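# Wind a cable around a reel held by one gripper

## Task

With one gripper holding the reel, pin the cable near one of its ends beneath one of that gripper's fingers, then wrap the cable around the reel's hub for more than one full turn. Over almost all of that turn the cable must lie no farther from the hub than roughly its own thickness, and any cable running in the opposite direction between the flanges is subtracted from the turn. Declare completion only while the holding gripper keeps the reel still and lifted above the table, the other arm's moving parts stay off the reel and cable, and that other arm is not pressing hard against the holding arm.

## Robot and tools

Robot: two 6-joint arms, left_arm and right_arm, each ending in a parallel two-finger gripper with a wrist camera. Bases in the scene frame: left_arm near (+0.010, +0.363, +0.025) m, right_arm near (-0.001, -0.352, +0.036) m. Scene frame: origin at table-top height midway between the arms, +x out over the table, +z up, left_arm on the +y side (arm names do not match image sides). Each gripper's fingers point along its own +z and open and close along its own y. The reported end_effector_position is the spot between the pads, about 1 cm short of the tips; positions are in metres and orientations are end_effector_quat_wxyz, both in the scene frame, and may be off by a few centimetres.

Rows: every motion command is built from rows of 14 numbers, each in [-1, 1]: dx, dy, dz, rx, ry, rz, opening for left_arm, then the same seven for right_arm. Both arms always appear, even if one stays still. The first six numbers per arm are an offset, not a pose: they are measured along that arm's current Hand target axes, starting from the Hand target held when the action or move begins. 1.0 equals 0.6 m for dx, dy, dz and 180 degrees for rx, ry, rz, which together form one rotation vector. Sending the same offset again moves the arm further. All zeros re-requests the current Hand target. The opening number is absolute: +1 fully open (0.094 m), -1 closed. Any value you send is a command, so to keep a gripper as it is, repeat its present opening (see Tool commands).

execute_actions(actions, cameras): actions is a list of actions; each action is a table of up to 15 rows, one per 1/30 s control step, and a short table repeats its last row to fill 15 steps. Every row in an action counts from the action's starting Hand target, not from the prior row. Images return only when actions is empty or cameras names them. An empty list also reports the scene number and task.

move(target, speed, blend, opening_speed, grip_force, blocking, cameras): target is one 14-number row or a list of up to 15 rows, all offsets from the same starting Hand targets. The gripper follows a straight line there. speed is m/s, 0.002 to 2.9, default 0.25 (rotation up to twice that in rad/s); one value or one per target. blend in metres rounds corners in a list; 0 stops at each. opening_speed (0.2 or more, per second on the -1 to +1 scale) ramps finger commands; use it slowly on soft items. grip_force sets the pad force limit, 10 to 50 N, one value or one per arm; it persists, and low values close slowly. A move lasts at most 10 s of path, does not avoid obstacles or the other arm, and may lag or overshoot when fast, especially with a stretched arm. Avoid paths passing near an arm's own base. blocking=false returns after about 0.5 s while the move continues. The result adds a move: line: done, off_target, moving, held or fault, plus limits such as paced (pose clipped) or held (steps withheld). Done means within 10 mm and 2 degrees; neither done nor off_target tells you about contact.

wait(seconds 0 to 10): lets time pass holding the last command; a running move continues. stop(): brakes a running move, needing some distance. zoom_image(camera, region [x0, y0, x1, y1] in pixels, at most 504 by 504) enlarges part of the latest image from cam_high, cam_low, cam_left_wrist or cam_right_wrist, all 672x504. read_manual gives licence text only. finished_scene(scene) ends the scene irreversibly; call it only when the goal already holds.

Control details: each step, commanded orientation is clipped to within 40 degrees of the measured one. Hand target in a result is your last commanded pose after clipping. Friction and load can leave the gripper a few cm short; waiting will not fix it, but a fresh command (even zeros) or an extra offset will. An arm blocked by something keeps pushing until you command it back past its gripper.

Gripping: grip_measured uses the opening scale; empty it can read up to about 2.5 mm wide. Pad force rises about 1 N per 0.001 below first contact, then jumps to the full limit (about 50 to 64 N) near 20 N. Release by commanding well above grip_measured. Joint positions end with the finger opening in metres. Joint velocities may be shown as within noise. Joint torques include gravity and friction; numbers 1 to 3 wrap at ±28 N m.

Other result lines: Tool commands, Motor temperatures, Actions left, MOTOR HOT at 75 °C, OVER-TEMPERATURE FAULT at 90 °C (that arm folds and idles), collapse at 100 °C. Holding loads, stretched arms and pushing against unreachable poses heat motors.

Avoid: dropping or letting anything leave the table, releasing moving parts, fast impacts, hard presses, arms or grippers touching each other (the clearance check does not guard grippers and wrist cameras), closing one gripper on the other's fingers, and loading the wrist-camera cables, whose contacts count as the hand's. Any arm stop costs. Objects can get occasional small pushes. Time passes while you think, so plan concisely.

Each tool is called after ">>>" as name(argument=value, ...), one argument or row to a line, values as JSON.

## Session

>>> execute_actions(
  actions=[],
)

Scene clock: 0.00 s.
left_arm: end_effector_position=(+0.4134, +0.3747, +0.1495) grip_measured=+1.000 end_effector_quat_wxyz=(+0.619, -0.027, +0.784, +0.033) | right_arm: end_effector_position=(+0.4096, -0.3466, +0.1565) grip_measured=+1.000 end_effector_quat_wxyz=(+0.612, -0.024, +0.790, +0.028)
Joint positions: left_arm=[-0.035 1.516 0.366 0.915 -0.103 -0.005 0.094] | right_arm=[-0.031 1.549 0.396 0.9 -0.11 -0.013 0.094]
Joint velocities: within noise
Joint torques (N m): no reading
Motor temperatures (°C): left_arm=[32 31 44 37 29 28 27] | right_arm=[29 33 46 35 30 29 27]
Heat: left arm: 44 °C; right arm: 46 °C.
Hand target: left_arm +0.4125, +0.3748, +0.1458; +0.612, -0.027, +0.789, +0.033 | right_arm +0.4102, -0.3464, +0.1580; +0.612, -0.025, +0.790, +0.029
Tool commands: left_gripper/opening=+1.0 right_gripper/opening=+1.0

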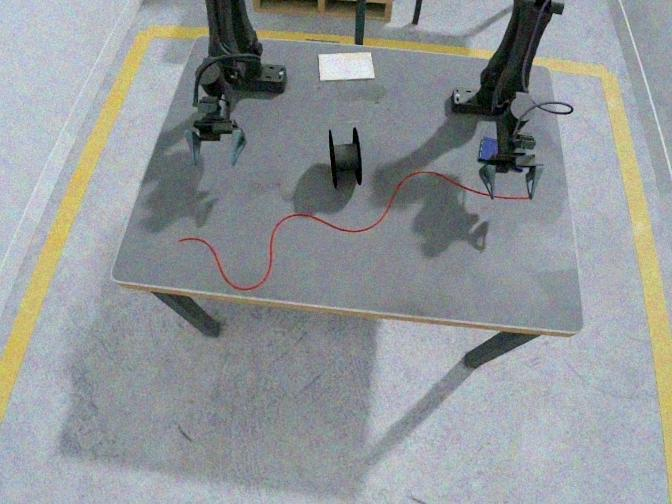

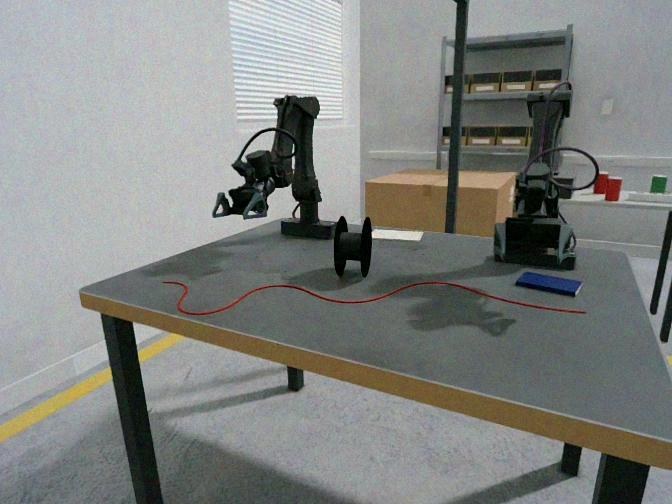

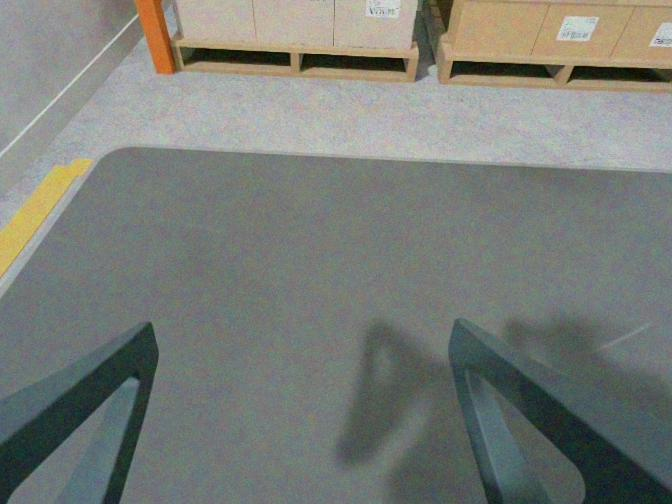

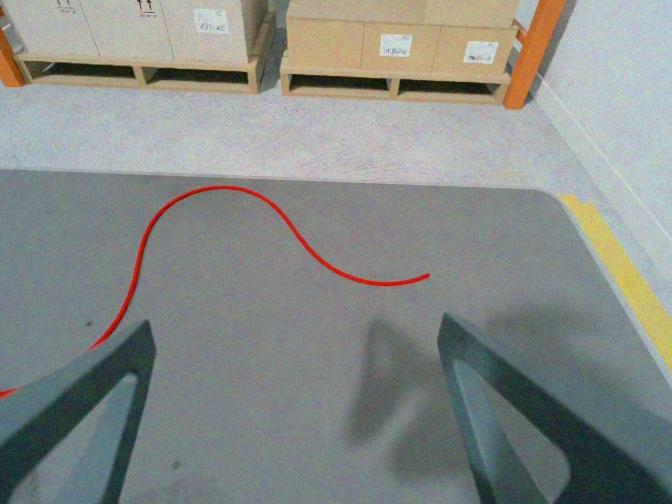

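>>> zoom_image(
  camera="cam_high",
  region=[270, 100, 430, 220],
)

>>> zoom_image(
  camera="cam_low",
  region=[290, 190, 430, 310],
)

Scaled by 3.150 from the camera's 672x504 image, which has a finer 960x720 frame.

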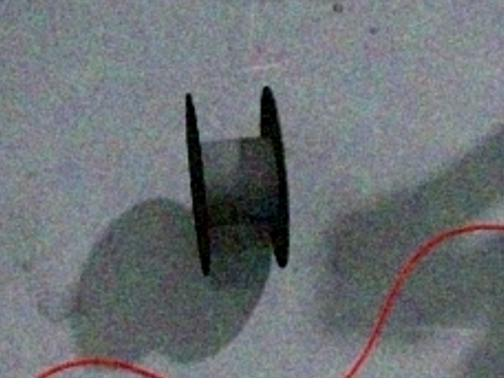

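Scaled by 3.600 from the camera's 672x504 image, which has a finer 960x720 frame.

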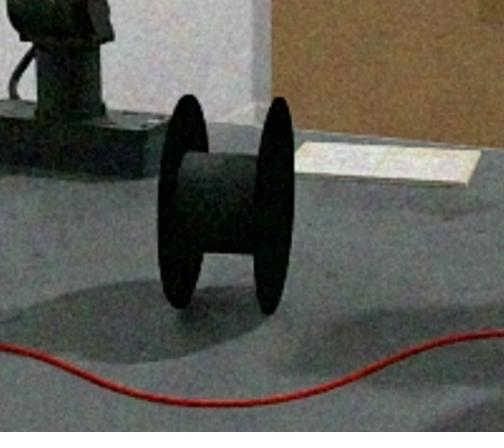

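>>> zoom_image(
  camera="cam_low",
  region=[460, 140, 620, 320],
)

>>> zoom_image(
  camera="cam_high",
  region=[450, 80, 590, 220],
)

>>> zoom_image(
  camera="cam_high",
  region=[160, 60, 300, 200],
)

>>> zoom_image(
  camera="cam_low",
  region=[180, 80, 340, 260],
)

Scaled by 2.800 from the camera's 672x504 image, which has a finer 960x720 frame.

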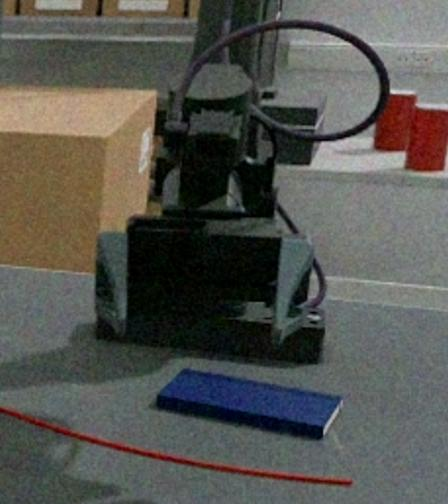

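Scaled by 3.600 from the camera's 672x504 image, which has a finer 960x720 frame.

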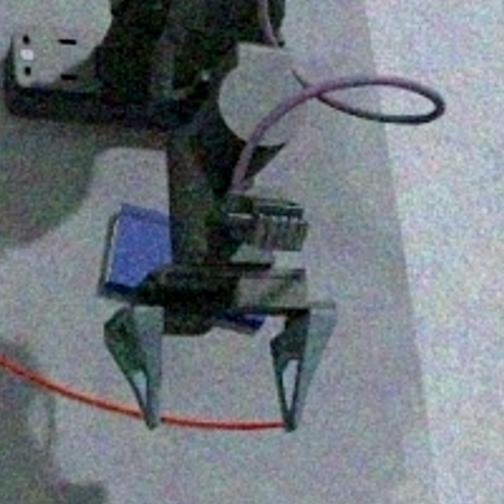

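Scaled by 3.600 from the camera's 672x504 image, which has a finer 960x720 frame.

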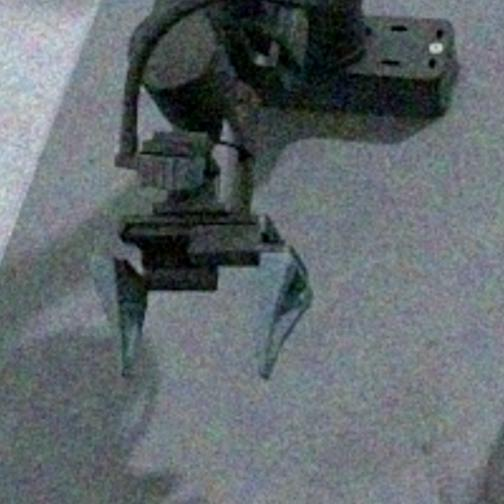

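Scaled by 2.800 from the camera's 672x504 image, which has a finer 960x720 frame.

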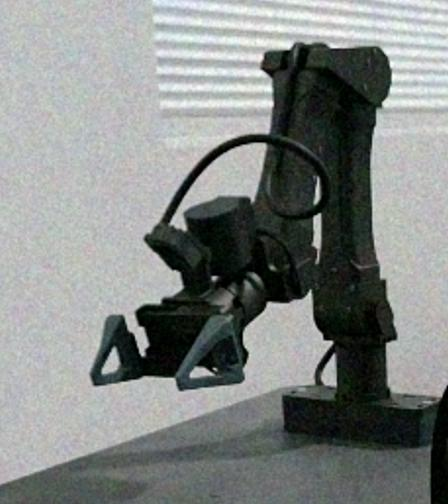

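>>> move(
  target=[-0.0345, -0.1547, -0.242, 0.3795, 0.285, 0.4817, 1.0, -0.0423, 0.4383, -0.3568, -0.0352, 0.1698, -0.0257, 1.0],
  speed=0.35,
  cameras=["all"],
)

Scene clock: 326.30 s.
left_arm: end_effector_position=(+0.2846, +0.2717, +0.1988) grip_measured=+1.000 end_effector_quat_wxyz=(+0.004, +0.761, +0.649, +0.004) | right_arm: end_effector_position=(+0.1881, -0.1020, +0.2316) grip_measured=+1.000 end_effector_quat_wxyz=(+0.371, -0.106, +0.922, +0.039)
Joint positions: left_arm=[-0.341 1.639 1.569 -1.489 -0.002 1.406 0.094] | right_arm=[1.28 1.307 1.128 -0.949 0.647 0.894 0.094]
Joint torques (N m): left_arm=[-0.34 -6.39 7.82 0.55 -0.02 0.1] | right_arm=[0.38 -2.97 9.83 0.67 0.53 0.2]
Motor temperatures (°C): left_arm=[31 32 42 49 28 27 27] | right_arm=[28 32 46 50 29 28 27]
Heat: left arm: 49 °C; right arm: 50 °C.
Hand target: left_arm +0.2853, +0.2699, +0.1999; +0.000, +0.766, +0.643, +0.000 | right_arm +0.1904, -0.1003, +0.2398; +0.381, -0.096, +0.919, +0.040
Off the commanded pose: left_arm 0.002 m, 1 deg | right_arm 0.009 m, 2 deg.
move: done
camera_calibration:
cam_left_wrist: T_world_to_cam=[[-0.99031, 0.124995, 0.0605173, 0.227356], [0.138462, 0.855095, 0.499642, -0.339145], [0.0107049, 0.503179, -0.864116, 0.156781], [0, 0, 0, 1]] pos_world=[0.270433, 0.182694, 0.291169]
cam_right_wrist: T_world_to_cam=[[0.183495, -0.976406, 0.113843, -0.172342], [-0.953983, -0.204817, -0.219014, 0.240431], [0.237164, -0.0684164, -0.969058, 0.292678], [0, 0, 0, 1]] pos_world=[0.191579, -0.0990075, 0.355899]

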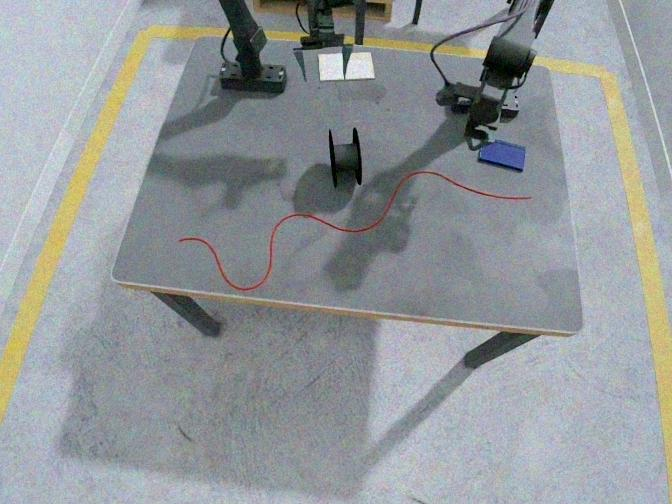

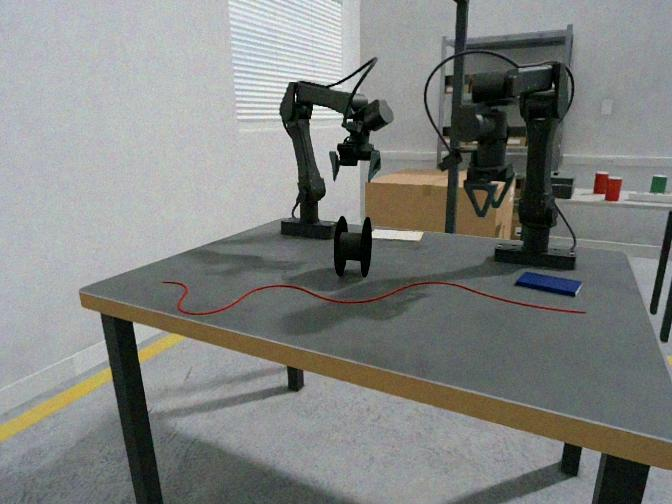

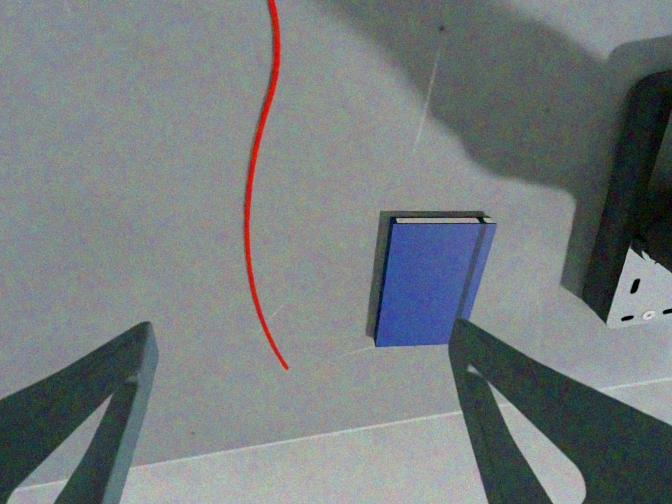

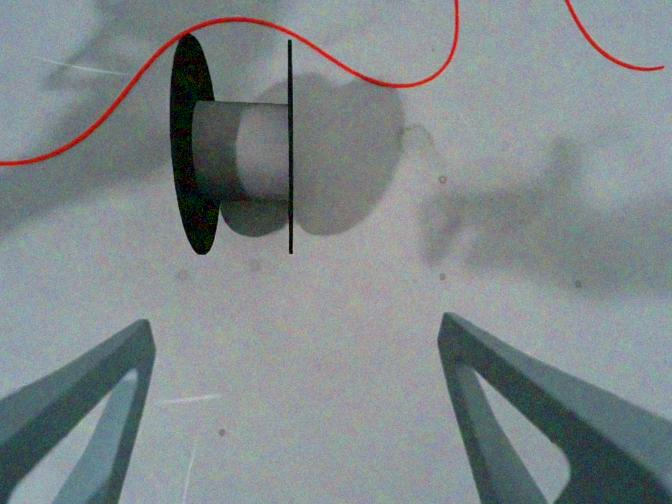

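>>> move(
  target=[0.1043, 0.0753, 0.2833, 0, 0, 0, 0.0, 0, 0, 0, 0, 0, 0, 1.0],
  speed=0.25,
  cameras=["cam_left_wrist", "cam_low"],
)

Scene clock: 369.00 s.
left_arm: end_effector_position=(+0.3444, +0.3237, +0.0362) grip_measured=+0.001 end_effector_quat_wxyz=(+0.004, +0.764, +0.645, +0.009) | right_arm: end_effector_position=(+0.1881, -0.1021, +0.2316) grip_measured=+1.000 end_effector_quat_wxyz=(+0.371, -0.106, +0.922, +0.039)
Joint positions: left_arm=[-0.14 1.894 1.217 -0.876 -0.009 1.615 0.047] | right_arm=[1.28 1.307 1.128 -0.949 0.647 0.894 0.094]
Joint torques (N m): left_arm=[0.25 -8.88 4.88 0.79 0.05 0.1] | right_arm=[0.47 -3.07 9.72 0.63 0.54 0.2]
Motor temperatures (°C): left_arm=[31 32 44 42 28 27 27] | right_arm=[28 32 47 46 29 28 27]
Heat: left arm: 44 °C; right arm: 47 °C.
Hand target: left_arm +0.3408, +0.3239, +0.0301; +0.000, +0.766, +0.643, +0.000 | right_arm +0.1904, -0.1003, +0.2398; +0.381, -0.096, +0.919, +0.040
Off the commanded pose: left_arm 0.007 m, 1 deg | right_arm 0.009 m, 2 deg.
move: done
camera_calibration:
cam_left_wrist: T_world_to_cam=[[-0.989704, 0.13229, 0.0546461, 0.287578], [0.141619, 0.849704, 0.507884, -0.310364], [0.0207549, 0.510394, -0.85969, -0.0164634], [0, 0, 0, 1]] pos_world=[0.328912, 0.234077, 0.127761]
Images, in order (width x height): cam_low 672x504, cam_left_wrist 672x504.

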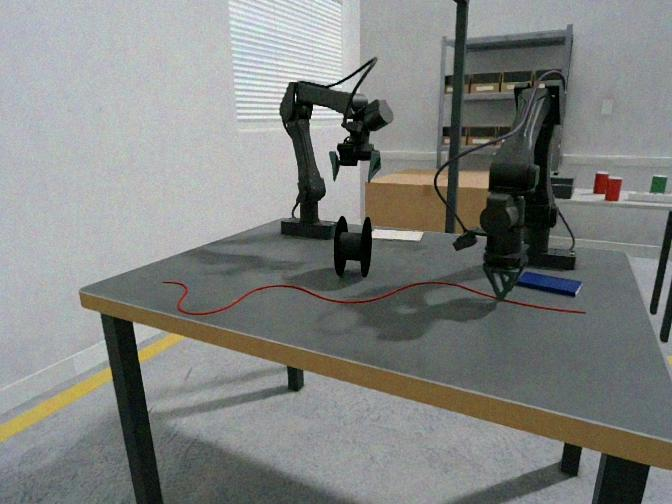

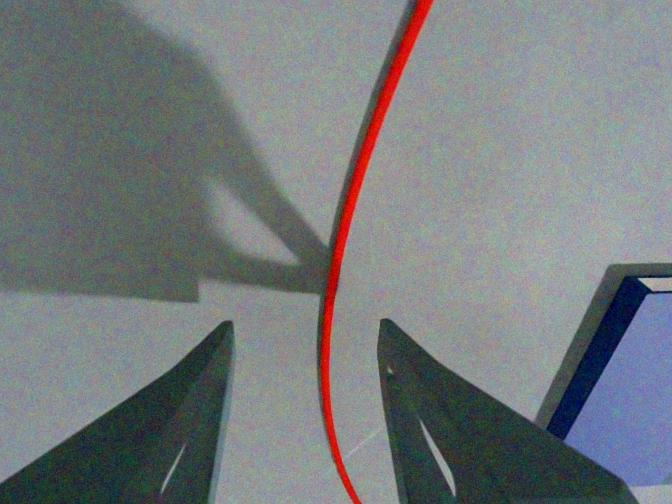

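>>> move(
  target=[0, -0.0125, 0.0369, 0, 0, 0, 0.0, 0, 0, 0, 0, 0, 0, 1.0],
  speed=0.08,
  cameras=["cam_left_wrist"],
)

Scene clock: 380.73 s.
left_arm: end_effector_position=(+0.3423, +0.3241, +0.0205) grip_measured=+0.001 end_effector_quat_wxyz=(+0.011, +0.764, +0.645, +0.017) | right_arm: end_effector_position=(+0.1881, -0.1021, +0.2316) grip_measured=+1.000 end_effector_quat_wxyz=(+0.371, -0.106, +0.922, +0.039)
Joint positions: left_arm=[-0.14 1.896 1.149 -0.784 -0.009 1.617 0.047] | right_arm=[1.28 1.307 1.128 -0.949 0.647 0.894 0.094]
Joint torques (N m): left_arm=[0.44 -7.66 3.99 0.83 0.04 0.08] | right_arm=[0.64 -3 9.7 0.65 0.57 0.18]
Heat: left arm: 43 °C; right arm: 47 °C.
Hand target: left_arm +0.3333, +0.3253, +0.0080; +0.000, +0.766, +0.643, +0.000 | right_arm +0.1904, -0.1003, +0.2398; +0.381, -0.096, +0.919, +0.040
Off the commanded pose: left_arm 0.015 m, 2 deg | right_arm 0.009 m, 2 deg.
move: off_target (left_arm)
camera_calibration:
cam_left_wrist: T_world_to_cam=[[-0.990397, 0.134271, 0.0329381, 0.286347], [0.132244, 0.850606, 0.508901, -0.299479], [0.0403135, 0.50837, -0.860195, -0.0361804], [0, 0, 0, 1]] pos_world=[0.32466, 0.234684, 0.111851]
Images, in order (width x height): cam_left_wrist 672x504.

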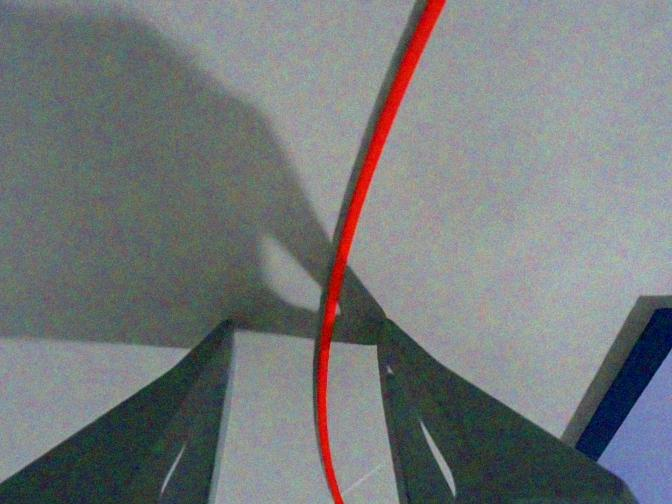

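>>> move(
  target=[0, 0.0, -0.005, 0, 0, 0, -1.0, 0, 0, 0, 0, 0, 0, 1.0],
  speed=0.08,
  opening_speed=1.0,
  cameras=["cam_left_wrist"],
)

Scene clock: 388.37 s.
left_arm: end_effector_position=(+0.3426, +0.3240, +0.0205) grip_measured=-0.927 end_effector_quat_wxyz=(+0.012, +0.764, +0.645, +0.017) | right_arm: end_effector_position=(+0.1881, -0.1021, +0.2316) grip_measured=+1.000 end_effector_quat_wxyz=(+0.371, -0.106, +0.922, +0.039)
Joint positions: left_arm=[-0.14 1.896 1.149 -0.783 -0.009 1.617 0.003] | right_arm=[1.28 1.307 1.128 -0.949 0.647 0.894 0.094]
Joint torques (N m): left_arm=[0.31 -8.18 4.42 0.72 0.05 0.1] | right_arm=[0.53 -3.07 9.69 0.63 0.56 0.27]
Heat: left arm: 42 °C; right arm: 47 °C.
Hand target: left_arm +0.3333, +0.3253, +0.0110; +0.000, +0.766, +0.643, +0.000 | right_arm +0.1904, -0.1003, +0.2398; +0.381, -0.096, +0.919, +0.040
Off the commanded pose: left_arm 0.013 m, 2 deg | right_arm 0.009 m, 2 deg.
move: off_target (left_arm)
camera_calibration:
cam_left_wrist: T_world_to_cam=[[-0.990432, 0.134295, 0.0317719, 0.286678], [0.13167, 0.85066, 0.50896, -0.299338], [0.0413236, 0.508274, -0.860204, -0.0364936], [0, 0, 0, 1]] pos_world=[0.324857, 0.234684, 0.111851]
Images, in order (width x height): cam_left_wrist 672x504.

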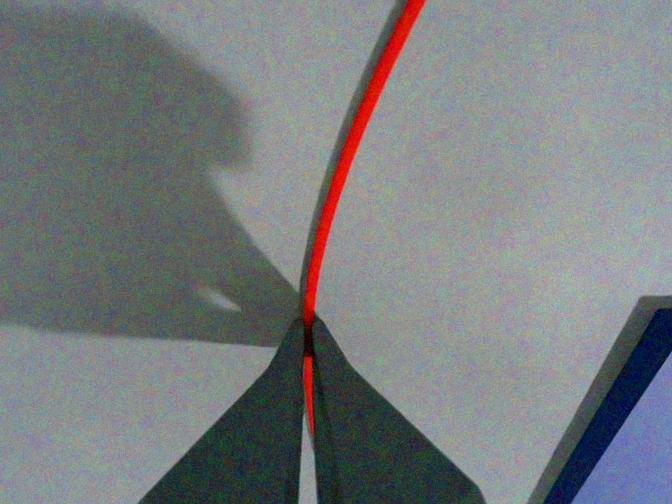

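>>> move(
  target=[0, 0.0, -0.36, 0, 0, 0, -1.0, 0, 0, 0, 0, 0, 0, 1.0],
  speed=0.25,
  cameras=["all"],
)

Scene clock: 393.90 s.
left_arm: end_effector_position=(+0.3374, +0.3247, +0.2237) grip_measured=-0.927 end_effector_quat_wxyz=(+0.026, +0.764, +0.644, +0.030) | right_arm: end_effector_position=(+0.1881, -0.1021, +0.2316) grip_measured=+1.000 end_effector_quat_wxyz=(+0.371, -0.106, +0.922, +0.039)
Joint positions: left_arm=[-0.14 1.753 1.796 -1.535 -0.009 1.617 0.003] | right_arm=[1.28 1.307 1.128 -0.949 0.647 0.894 0.094]
Joint torques (N m): left_arm=[0.28 -9.21 6.6 0.66 0.03 0.08] | right_arm=[0.53 -2.84 9.61 0.67 0.56 0.19]
Heat: left arm: 42 °C; right arm: 47 °C.
Hand target: left_arm +0.3332, +0.3251, +0.2270; +0.000, +0.766, +0.643, +0.000 | right_arm +0.1904, -0.1003, +0.2398; +0.381, -0.096, +0.919, +0.040
Off the commanded pose: left_arm 0.005 m, 5 deg | right_arm 0.009 m, 2 deg.
joint sent to its limit (left arm) — joint 4 (wrist pitch), lower limit. The joint targets are off in orientation, not in position.
move: off_target (left_arm)
camera_calibration:
cam_left_wrist: T_world_to_cam=[[-0.990925, 0.134249, -0.00672745, 0.283774], [0.112114, 0.853079, 0.509594, -0.396898], [0.0741516, 0.504215, -0.860389, 0.128506], [0, 0, 0, 1]] pos_world=[0.316168, 0.235695, 0.314731]
cam_right_wrist: T_world_to_cam=[[0.18333, -0.976391, 0.114237, -0.172536], [-0.954093, -0.204722, -0.218624, 0.24028], [0.236849, -0.0689129, -0.969099, 0.2926], [0, 0, 0, 1]] pos_world=[0.191578, -0.0991084, 0.355799]

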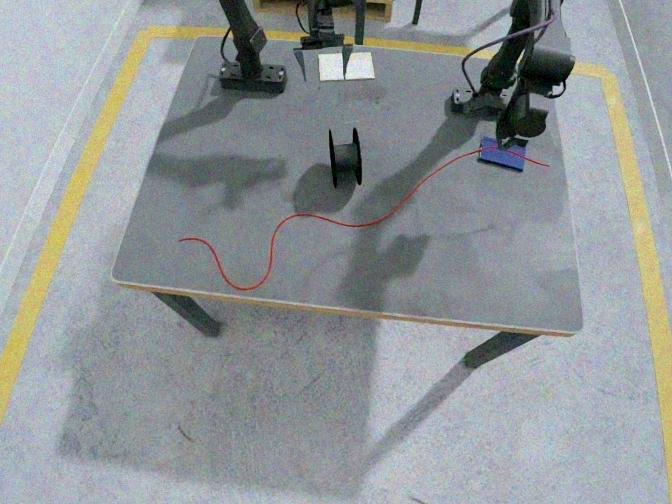

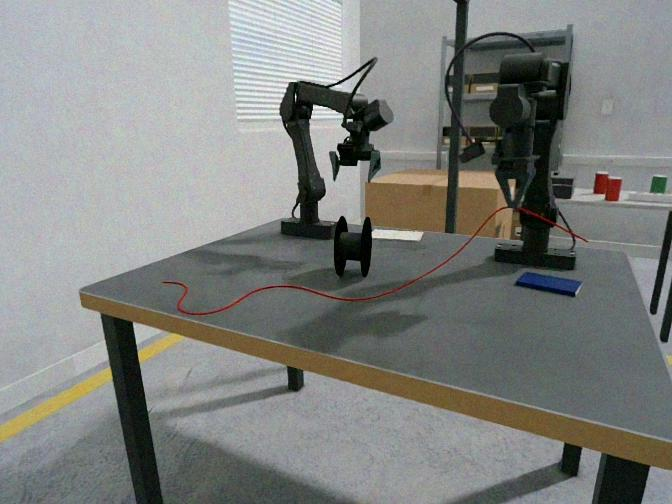

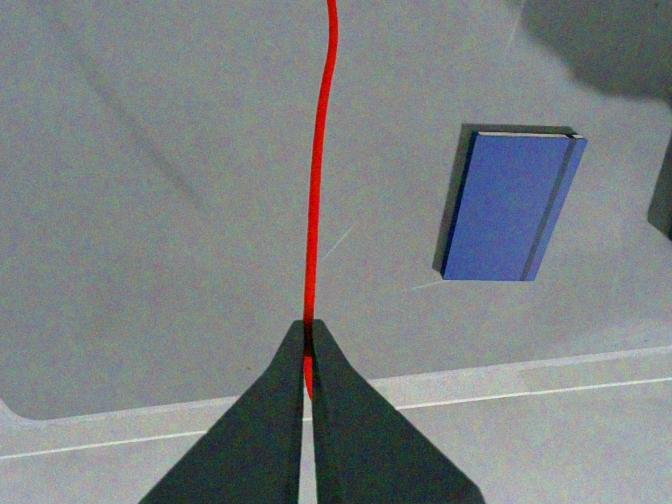

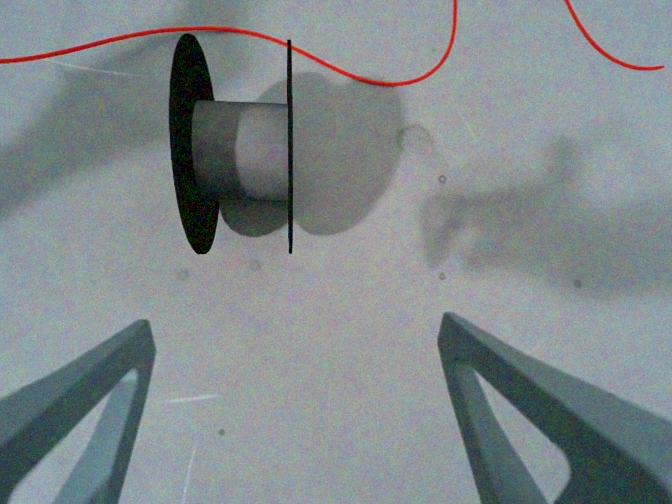

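>>> move(
  target=[-0.5685, 0.2708, -0.0383, 0.234, -0.3475, -0.5457, -1.0, 0, 0, 0, 0, 0, 0, 1.0],
  speed=0.3,
  cameras=["all"],
)

Scene clock: 443.27 s.
left_arm: end_effector_position=(+0.4386, -0.0411, +0.2424) grip_measured=-0.927 end_effector_quat_wxyz=(+0.051, -0.090, +0.840, -0.533) | right_arm: end_effector_position=(+0.1881, -0.1021, +0.2316) grip_measured=+1.000 end_effector_quat_wxyz=(+0.371, -0.106, +0.922, +0.039)
Joint positions: left_arm=[-0.571 2.108 1.825 -0.32 0.718 -1.157 0.003] | right_arm=[1.28 1.307 1.128 -0.949 0.647 0.894 0.094]
Joint torques (N m): left_arm=[-0.31 -16.62 5.81 2.06 0.18 -0.02] | right_arm=[0.49 -2.86 9.66 0.66 0.55 0.24]
Motor temperatures (°C): left_arm=[31 37 41 39 28 27 29] | right_arm=[28 31 48 43 30 28 27]
Heat: left arm: 41 °C; right arm: 48 °C.
Hand target: left_arm +0.4339, -0.0393, +0.2497; +0.057, -0.089, +0.839, -0.534 | right_arm +0.1904, -0.1003, +0.2398; +0.381, -0.096, +0.919, +0.040
Off the commanded pose: left_arm 0.009 m, 1 deg | right_arm 0.009 m, 2 deg.
move: done
camera_calibration:
cam_left_wrist: T_world_to_cam=[[0.116446, -0.343743, 0.931816, -0.299593], [-0.938912, 0.267825, 0.216132, 0.402343], [-0.323858, -0.900061, -0.291557, 0.30047], [0, 0, 0, 1]] pos_world=[0.509961, 0.0597008, 0.279811]
cam_right_wrist: T_world_to_cam=[[0.18333, -0.976391, 0.114237, -0.172536], [-0.954093, -0.204722, -0.218624, 0.24028], [0.236849, -0.0689129, -0.969099, 0.2926], [0, 0, 0, 1]] pos_world=[0.191578, -0.0991084, 0.355799]

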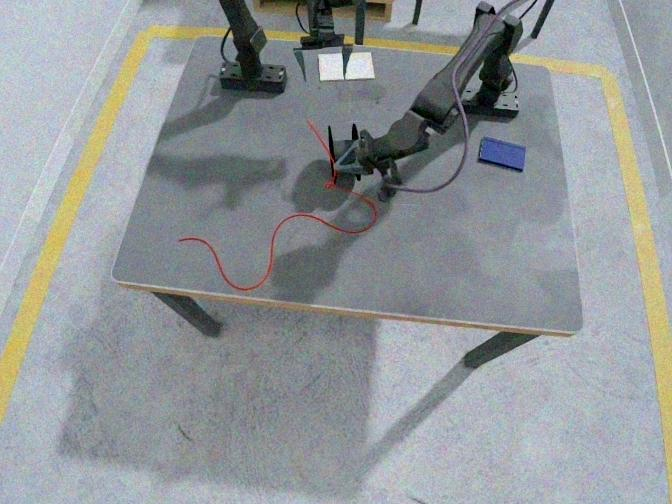

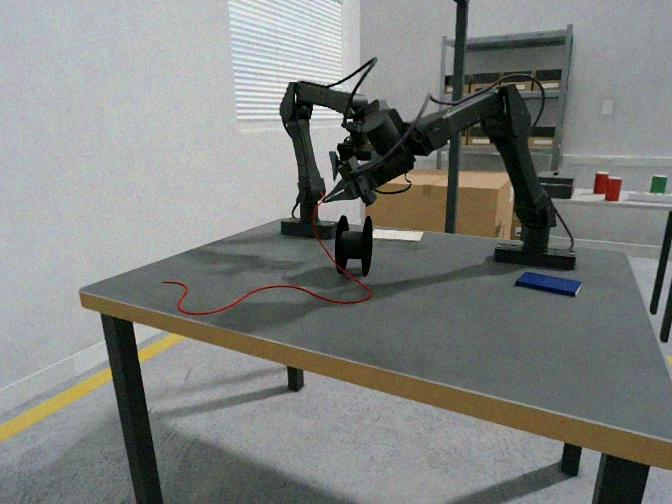

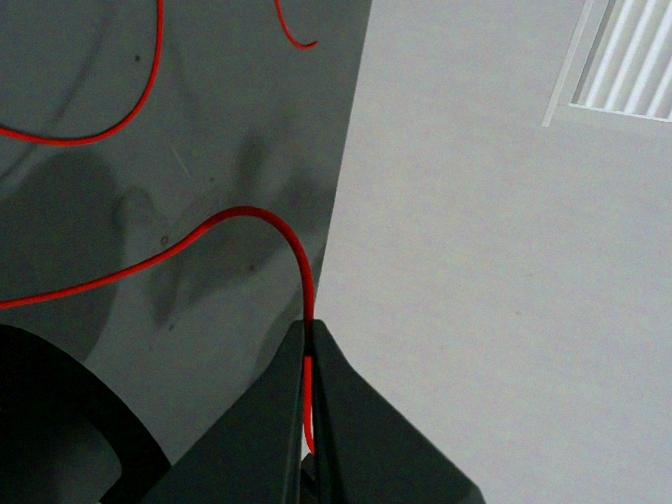

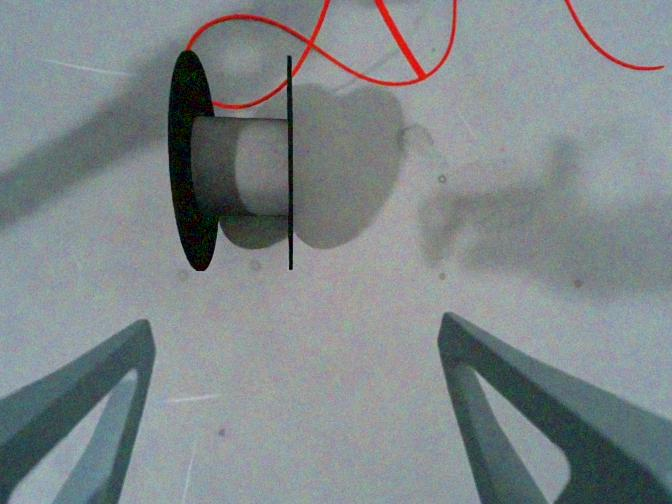

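>>> move(
  target=[0.0552, 0.0987, 0.024, -0.0273, 0.1222, -0.0053, -1.0, 0, 0, 0, 0, 0, 0, 1.0],
  speed=0.2,
  cameras=["all"],
)

Scene clock: 498.23 s.
left_arm: end_effector_position=(+0.3957, -0.0351, +0.1990) grip_measured=-0.927 end_effector_quat_wxyz=(-0.101, +0.007, +0.856, -0.507) | right_arm: end_effector_position=(+0.1881, -0.1021, +0.2316) grip_measured=+1.000 end_effector_quat_wxyz=(+0.371, -0.106, +0.922, +0.039)
Joint positions: left_arm=[-0.543 2.294 2.063 -0.801 0.997 -0.808 0.003] | right_arm=[1.28 1.307 1.128 -0.949 0.647 0.894 0.094]
Joint torques (N m): left_arm=[0.51 -12.19 8.84 1.35 0.62 0.1] | right_arm=[0.49 -2.88 9.77 0.62 0.54 0.19]
Motor temperatures (°C): left_arm=[30 42 41 43 28 27 30] | right_arm=[28 31 48 41 30 28 27]
Heat: left arm: 43 °C; right arm: 48 °C.
Hand target: left_arm +0.3990, -0.0344, +0.1899; -0.113, +0.005, +0.856, -0.505 | right_arm +0.1904, -0.1003, +0.2398; +0.381, -0.096, +0.919, +0.040
Off the commanded pose: left_arm 0.010 m, 1 deg | right_arm 0.009 m, 2 deg.
move: done
camera_calibration:
cam_left_wrist: T_world_to_cam=[[0.136834, -0.426682, 0.893991, -0.255479], [-0.758729, 0.535079, 0.371512, 0.276882], [-0.636873, -0.729132, -0.250519, 0.400993], [0, 0, 0, 1]] pos_world=[0.500418, 0.0352144, 0.225987]
cam_right_wrist: T_world_to_cam=[[0.18333, -0.976391, 0.114237, -0.172536], [-0.954093, -0.204722, -0.218624, 0.24028], [0.236849, -0.0689129, -0.969099, 0.2926], [0, 0, 0, 1]] pos_world=[0.191578, -0.0991084, 0.355799]

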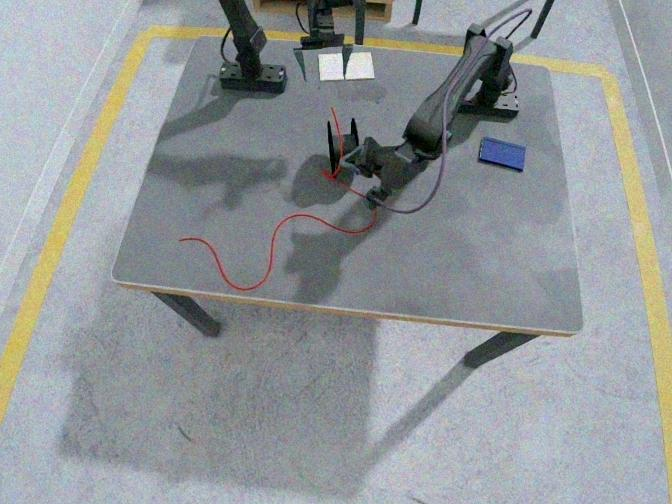

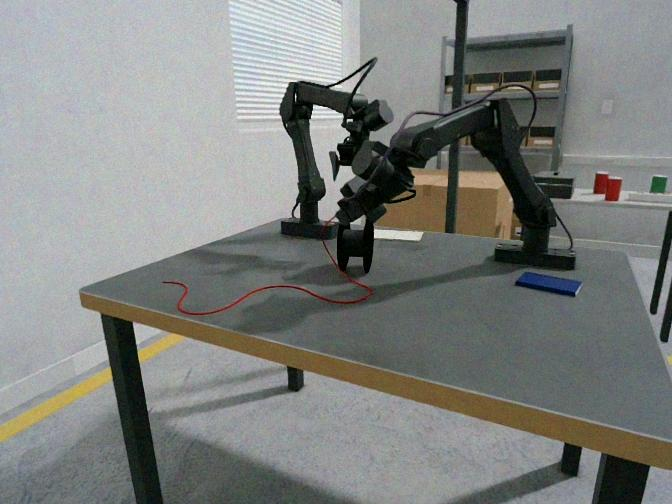

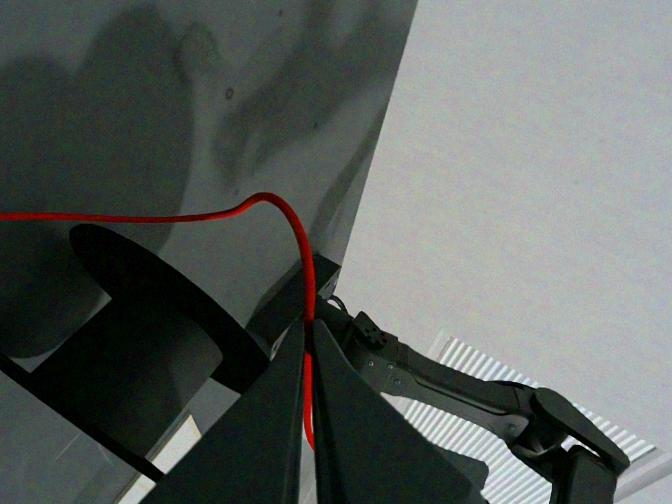

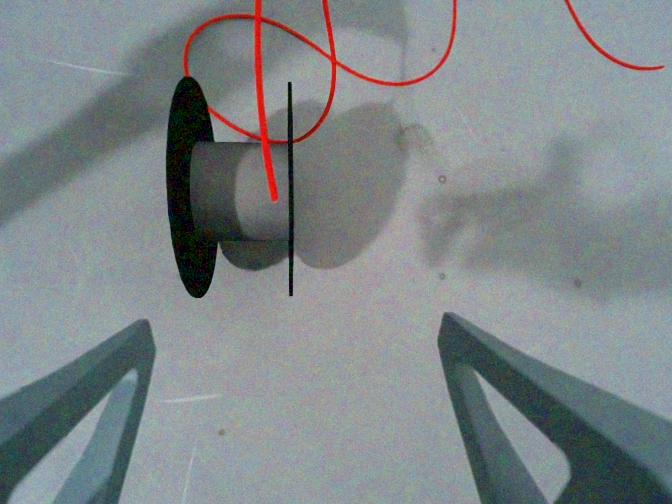

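>>> move(
  target=[0.0077, 0.1083, 0.0705, 0, 0, 0, -1.0, 0, 0, 0, 0, 0, 0, -0.3],
  speed=0.12,
  cameras=["all"],
)

Scene clock: 533.67 s.
left_arm: end_effector_position=(+0.3844, -0.0385, +0.1287) grip_measured=-0.927 end_effector_quat_wxyz=(-0.100, +0.011, +0.853, -0.512) | right_arm: end_effector_position=(+0.1881, -0.1022, +0.2315) grip_measured=-0.298 end_effector_quat_wxyz=(+0.371, -0.106, +0.922, +0.039)
Joint positions: left_arm=[-0.559 2.294 1.768 -0.473 0.998 -0.834 0.003] | right_arm=[1.28 1.307 1.128 -0.95 0.647 0.895 0.033]
Joint torques (N m): left_arm=[-0.36 -13.48 5.19 1.6 0.48 -0.02] | right_arm=[0.44 -2.84 9.57 0.64 0.56 0.21]
Heat: left arm: 44 °C; right arm: 48 °C.
Hand target: left_arm +0.3794, -0.0386, +0.1150; -0.112, +0.005, +0.856, -0.505 | right_arm +0.1904, -0.1003, +0.2398; +0.381, -0.096, +0.919, +0.040
Off the commanded pose: left_arm 0.015 m, 2 deg | right_arm 0.009 m, 2 deg.
move: off_target (left_arm)
camera_calibration:
cam_left_wrist: T_world_to_cam=[[0.130454, -0.415366, 0.900251, -0.19045], [-0.758161, 0.543322, 0.360547, 0.29784], [-0.638885, -0.72957, -0.244036, 0.373721], [0, 0, 0, 1]] pos_world=[0.48942, 0.0317264, 0.155269]
cam_right_wrist: T_world_to_cam=[[0.183007, -0.976441, 0.114327, -0.172609], [-0.954203, -0.204414, -0.218431, 0.240242], [0.236655, -0.0691165, -0.969132, 0.292622], [0, 0, 0, 1]] pos_world=[0.191577, -0.099209, 0.355799]

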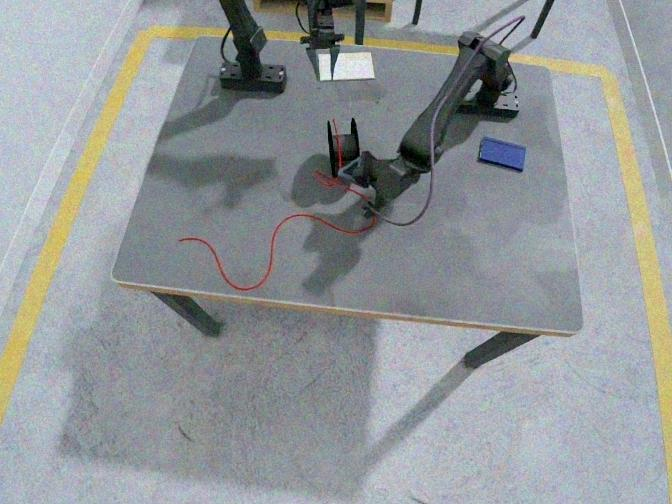

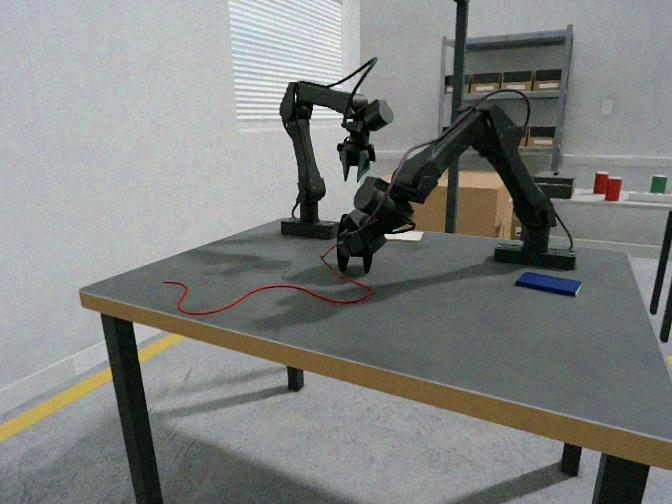

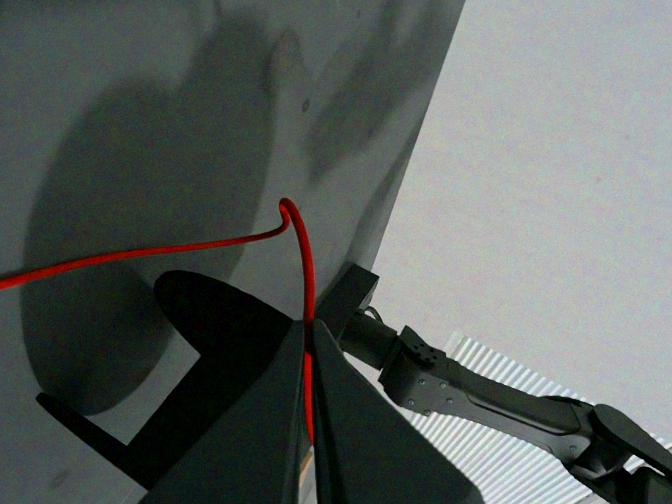

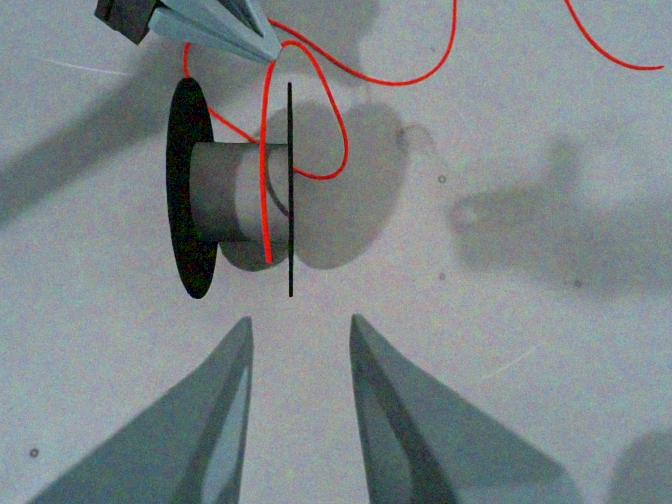

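>>> move(
  target=[0, 0, 0, 0, 0, 0, -1.0, 0.0315, 0.0092, 0.1371, 0, 0, 0, -0.2],
  speed=0.15,
  cameras=["cam_left_wrist", "cam_right_wrist", "cam_low"],
)

Scene clock: 554.73 s.
left_arm: end_effector_position=(+0.3845, -0.0385, +0.1288) grip_measured=-0.927 end_effector_quat_wxyz=(-0.100, +0.011, +0.853, -0.512) | right_arm: end_effector_position=(+0.2305, -0.0828, +0.1722) grip_measured=-0.202 end_effector_quat_wxyz=(+0.378, -0.098, +0.919, +0.046)
Joint positions: left_arm=[-0.559 2.294 1.768 -0.473 0.998 -0.835 0.003] | right_arm=[1.153 1.426 0.963 -0.567 0.596 0.766 0.037]
Joint torques (N m): left_arm=[-0.38 -13.45 5.27 1.58 0.46 0.01] | right_arm=[-0.65 -4.42 6.05 1.04 0.34 -0.08]
Heat: left arm: 41 °C; right arm: 48 °C.
Hand target: left_arm +0.3794, -0.0385, +0.1150; -0.113, +0.005, +0.856, -0.505 | right_arm +0.2332, -0.0857, +0.1682; +0.381, -0.096, +0.919, +0.040
Off the commanded pose: left_arm 0.015 m, 2 deg | right_arm 0.006 m, 1 deg.
move: off_target (left_arm)
camera_calibration:
cam_left_wrist: T_world_to_cam=[[0.130471, -0.415205, 0.900324, -0.190564], [-0.758234, 0.543295, 0.360433, 0.297858], [-0.638795, -0.729682, -0.243938, 0.373689], [0, 0, 0, 1]] pos_world=[0.48942, 0.0317267, 0.155369]
cam_right_wrist: T_world_to_cam=[[0.170951, -0.980552, 0.0964018, -0.14912], [-0.95346, -0.189301, -0.234689, 0.275647], [0.248374, -0.0517951, -0.967279, 0.224781], [0, 0, 0, 1]] pos_world=[0.232481, -0.0823972, 0.296492]
Images, in order (width x height): cam_low 672x504, cam_left_wrist 672x504, cam_right_wrist 672x504.

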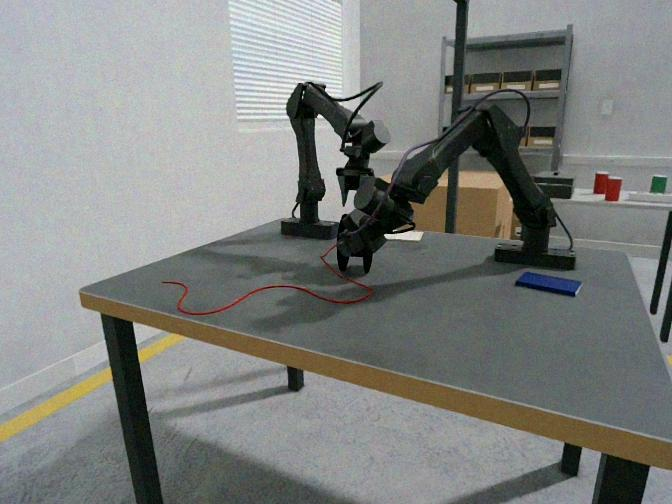

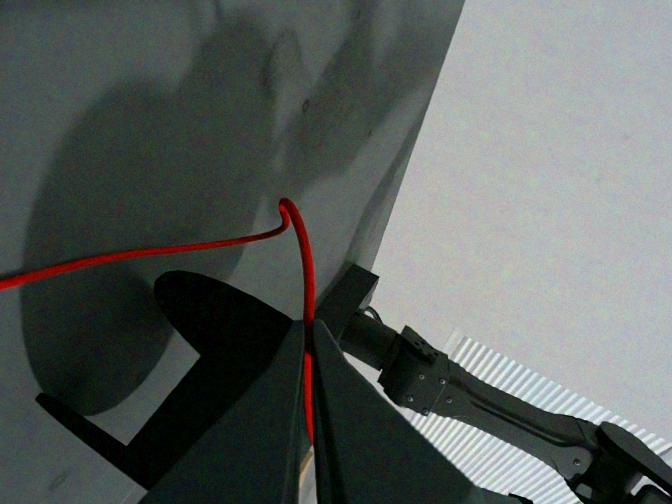

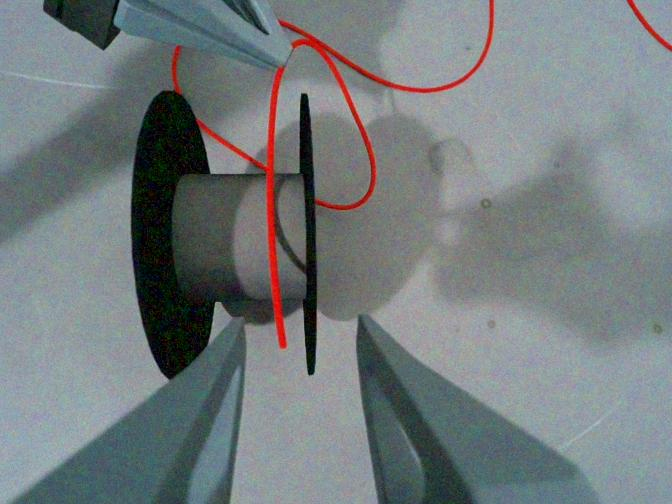

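>>> move(
  target=[0, 0, 0, 0, 0, 0, -1.0, 0.0363, -0.0078, 0.105, 0, 0, 0, -0.2],
  speed=0.1,
  cameras=["all"],
)

Scene clock: 578.00 s.
left_arm: end_effector_position=(+0.3845, -0.0385, +0.1288) grip_measured=-0.927 end_effector_quat_wxyz=(-0.100, +0.011, +0.853, -0.512) | right_arm: end_effector_position=(+0.2605, -0.0807, +0.1129) grip_measured=-0.202 end_effector_quat_wxyz=(+0.379, -0.097, +0.919, +0.046)
Joint positions: left_arm=[-0.559 2.294 1.768 -0.473 0.998 -0.835 0.003] | right_arm=[1.059 1.564 0.829 -0.242 0.547 0.672 0.037]
Joint torques (N m): left_arm=[-0.38 -13.45 5.22 1.59 0.47 -0.01] | right_arm=[-0.65 -5.14 5.7 1.15 0.32 -0.11]
Heat: left arm: 40 °C; right arm: 47 °C.
Hand target: left_arm +0.3794, -0.0385, +0.1150; -0.113, +0.005, +0.856, -0.505 | right_arm +0.2626, -0.0841, +0.1084; +0.381, -0.096, +0.919, +0.040
Off the commanded pose: left_arm 0.015 m, 2 deg | right_arm 0.006 m, 1 deg.
move: off_target (left_arm)
camera_calibration:
cam_left_wrist: T_world_to_cam=[[0.130471, -0.415205, 0.900324, -0.190564], [-0.758234, 0.543295, 0.360433, 0.297858], [-0.638795, -0.729682, -0.243938, 0.373689], [0, 0, 0, 1]] pos_world=[0.48942, 0.0317267, 0.155369]
cam_right_wrist: T_world_to_cam=[[0.169838, -0.980785, 0.0960032, -0.146179], [-0.953297, -0.188202, -0.236229, 0.290957], [0.249758, -0.0513989, -0.966943, 0.15981], [0, 0, 0, 1]] pos_world=[0.262282, -0.0803977, 0.237293]

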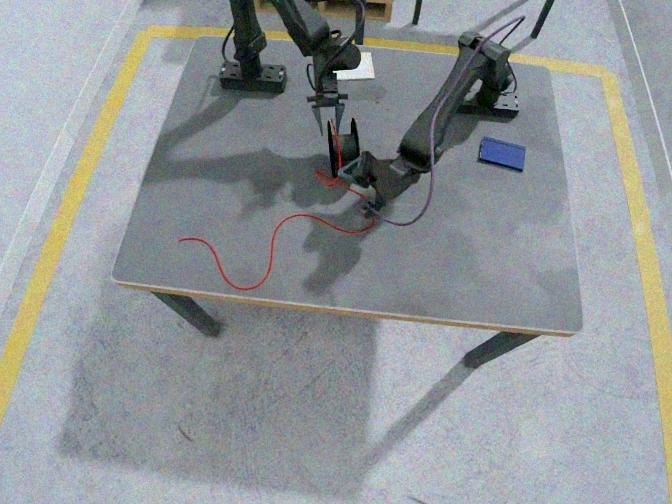

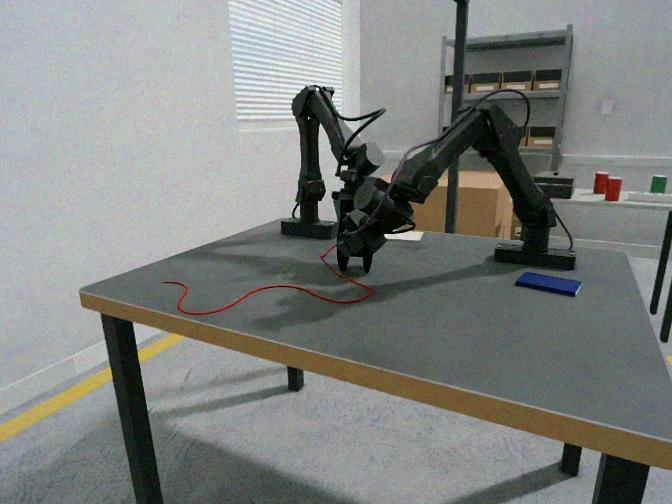

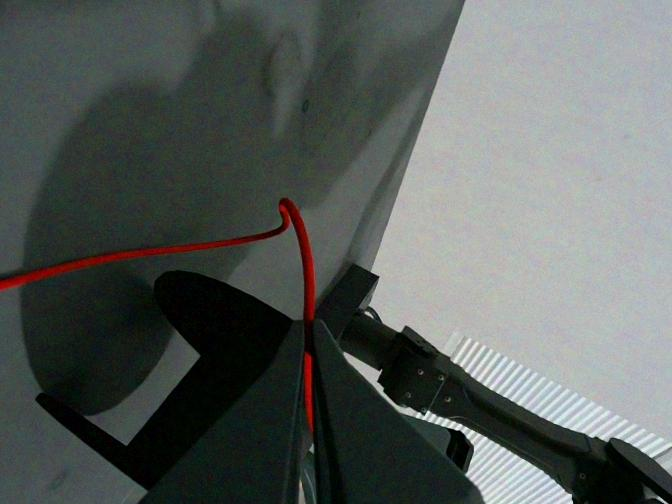

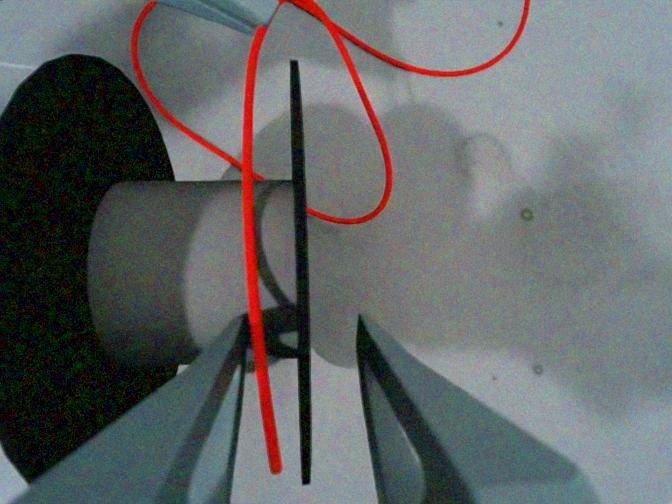

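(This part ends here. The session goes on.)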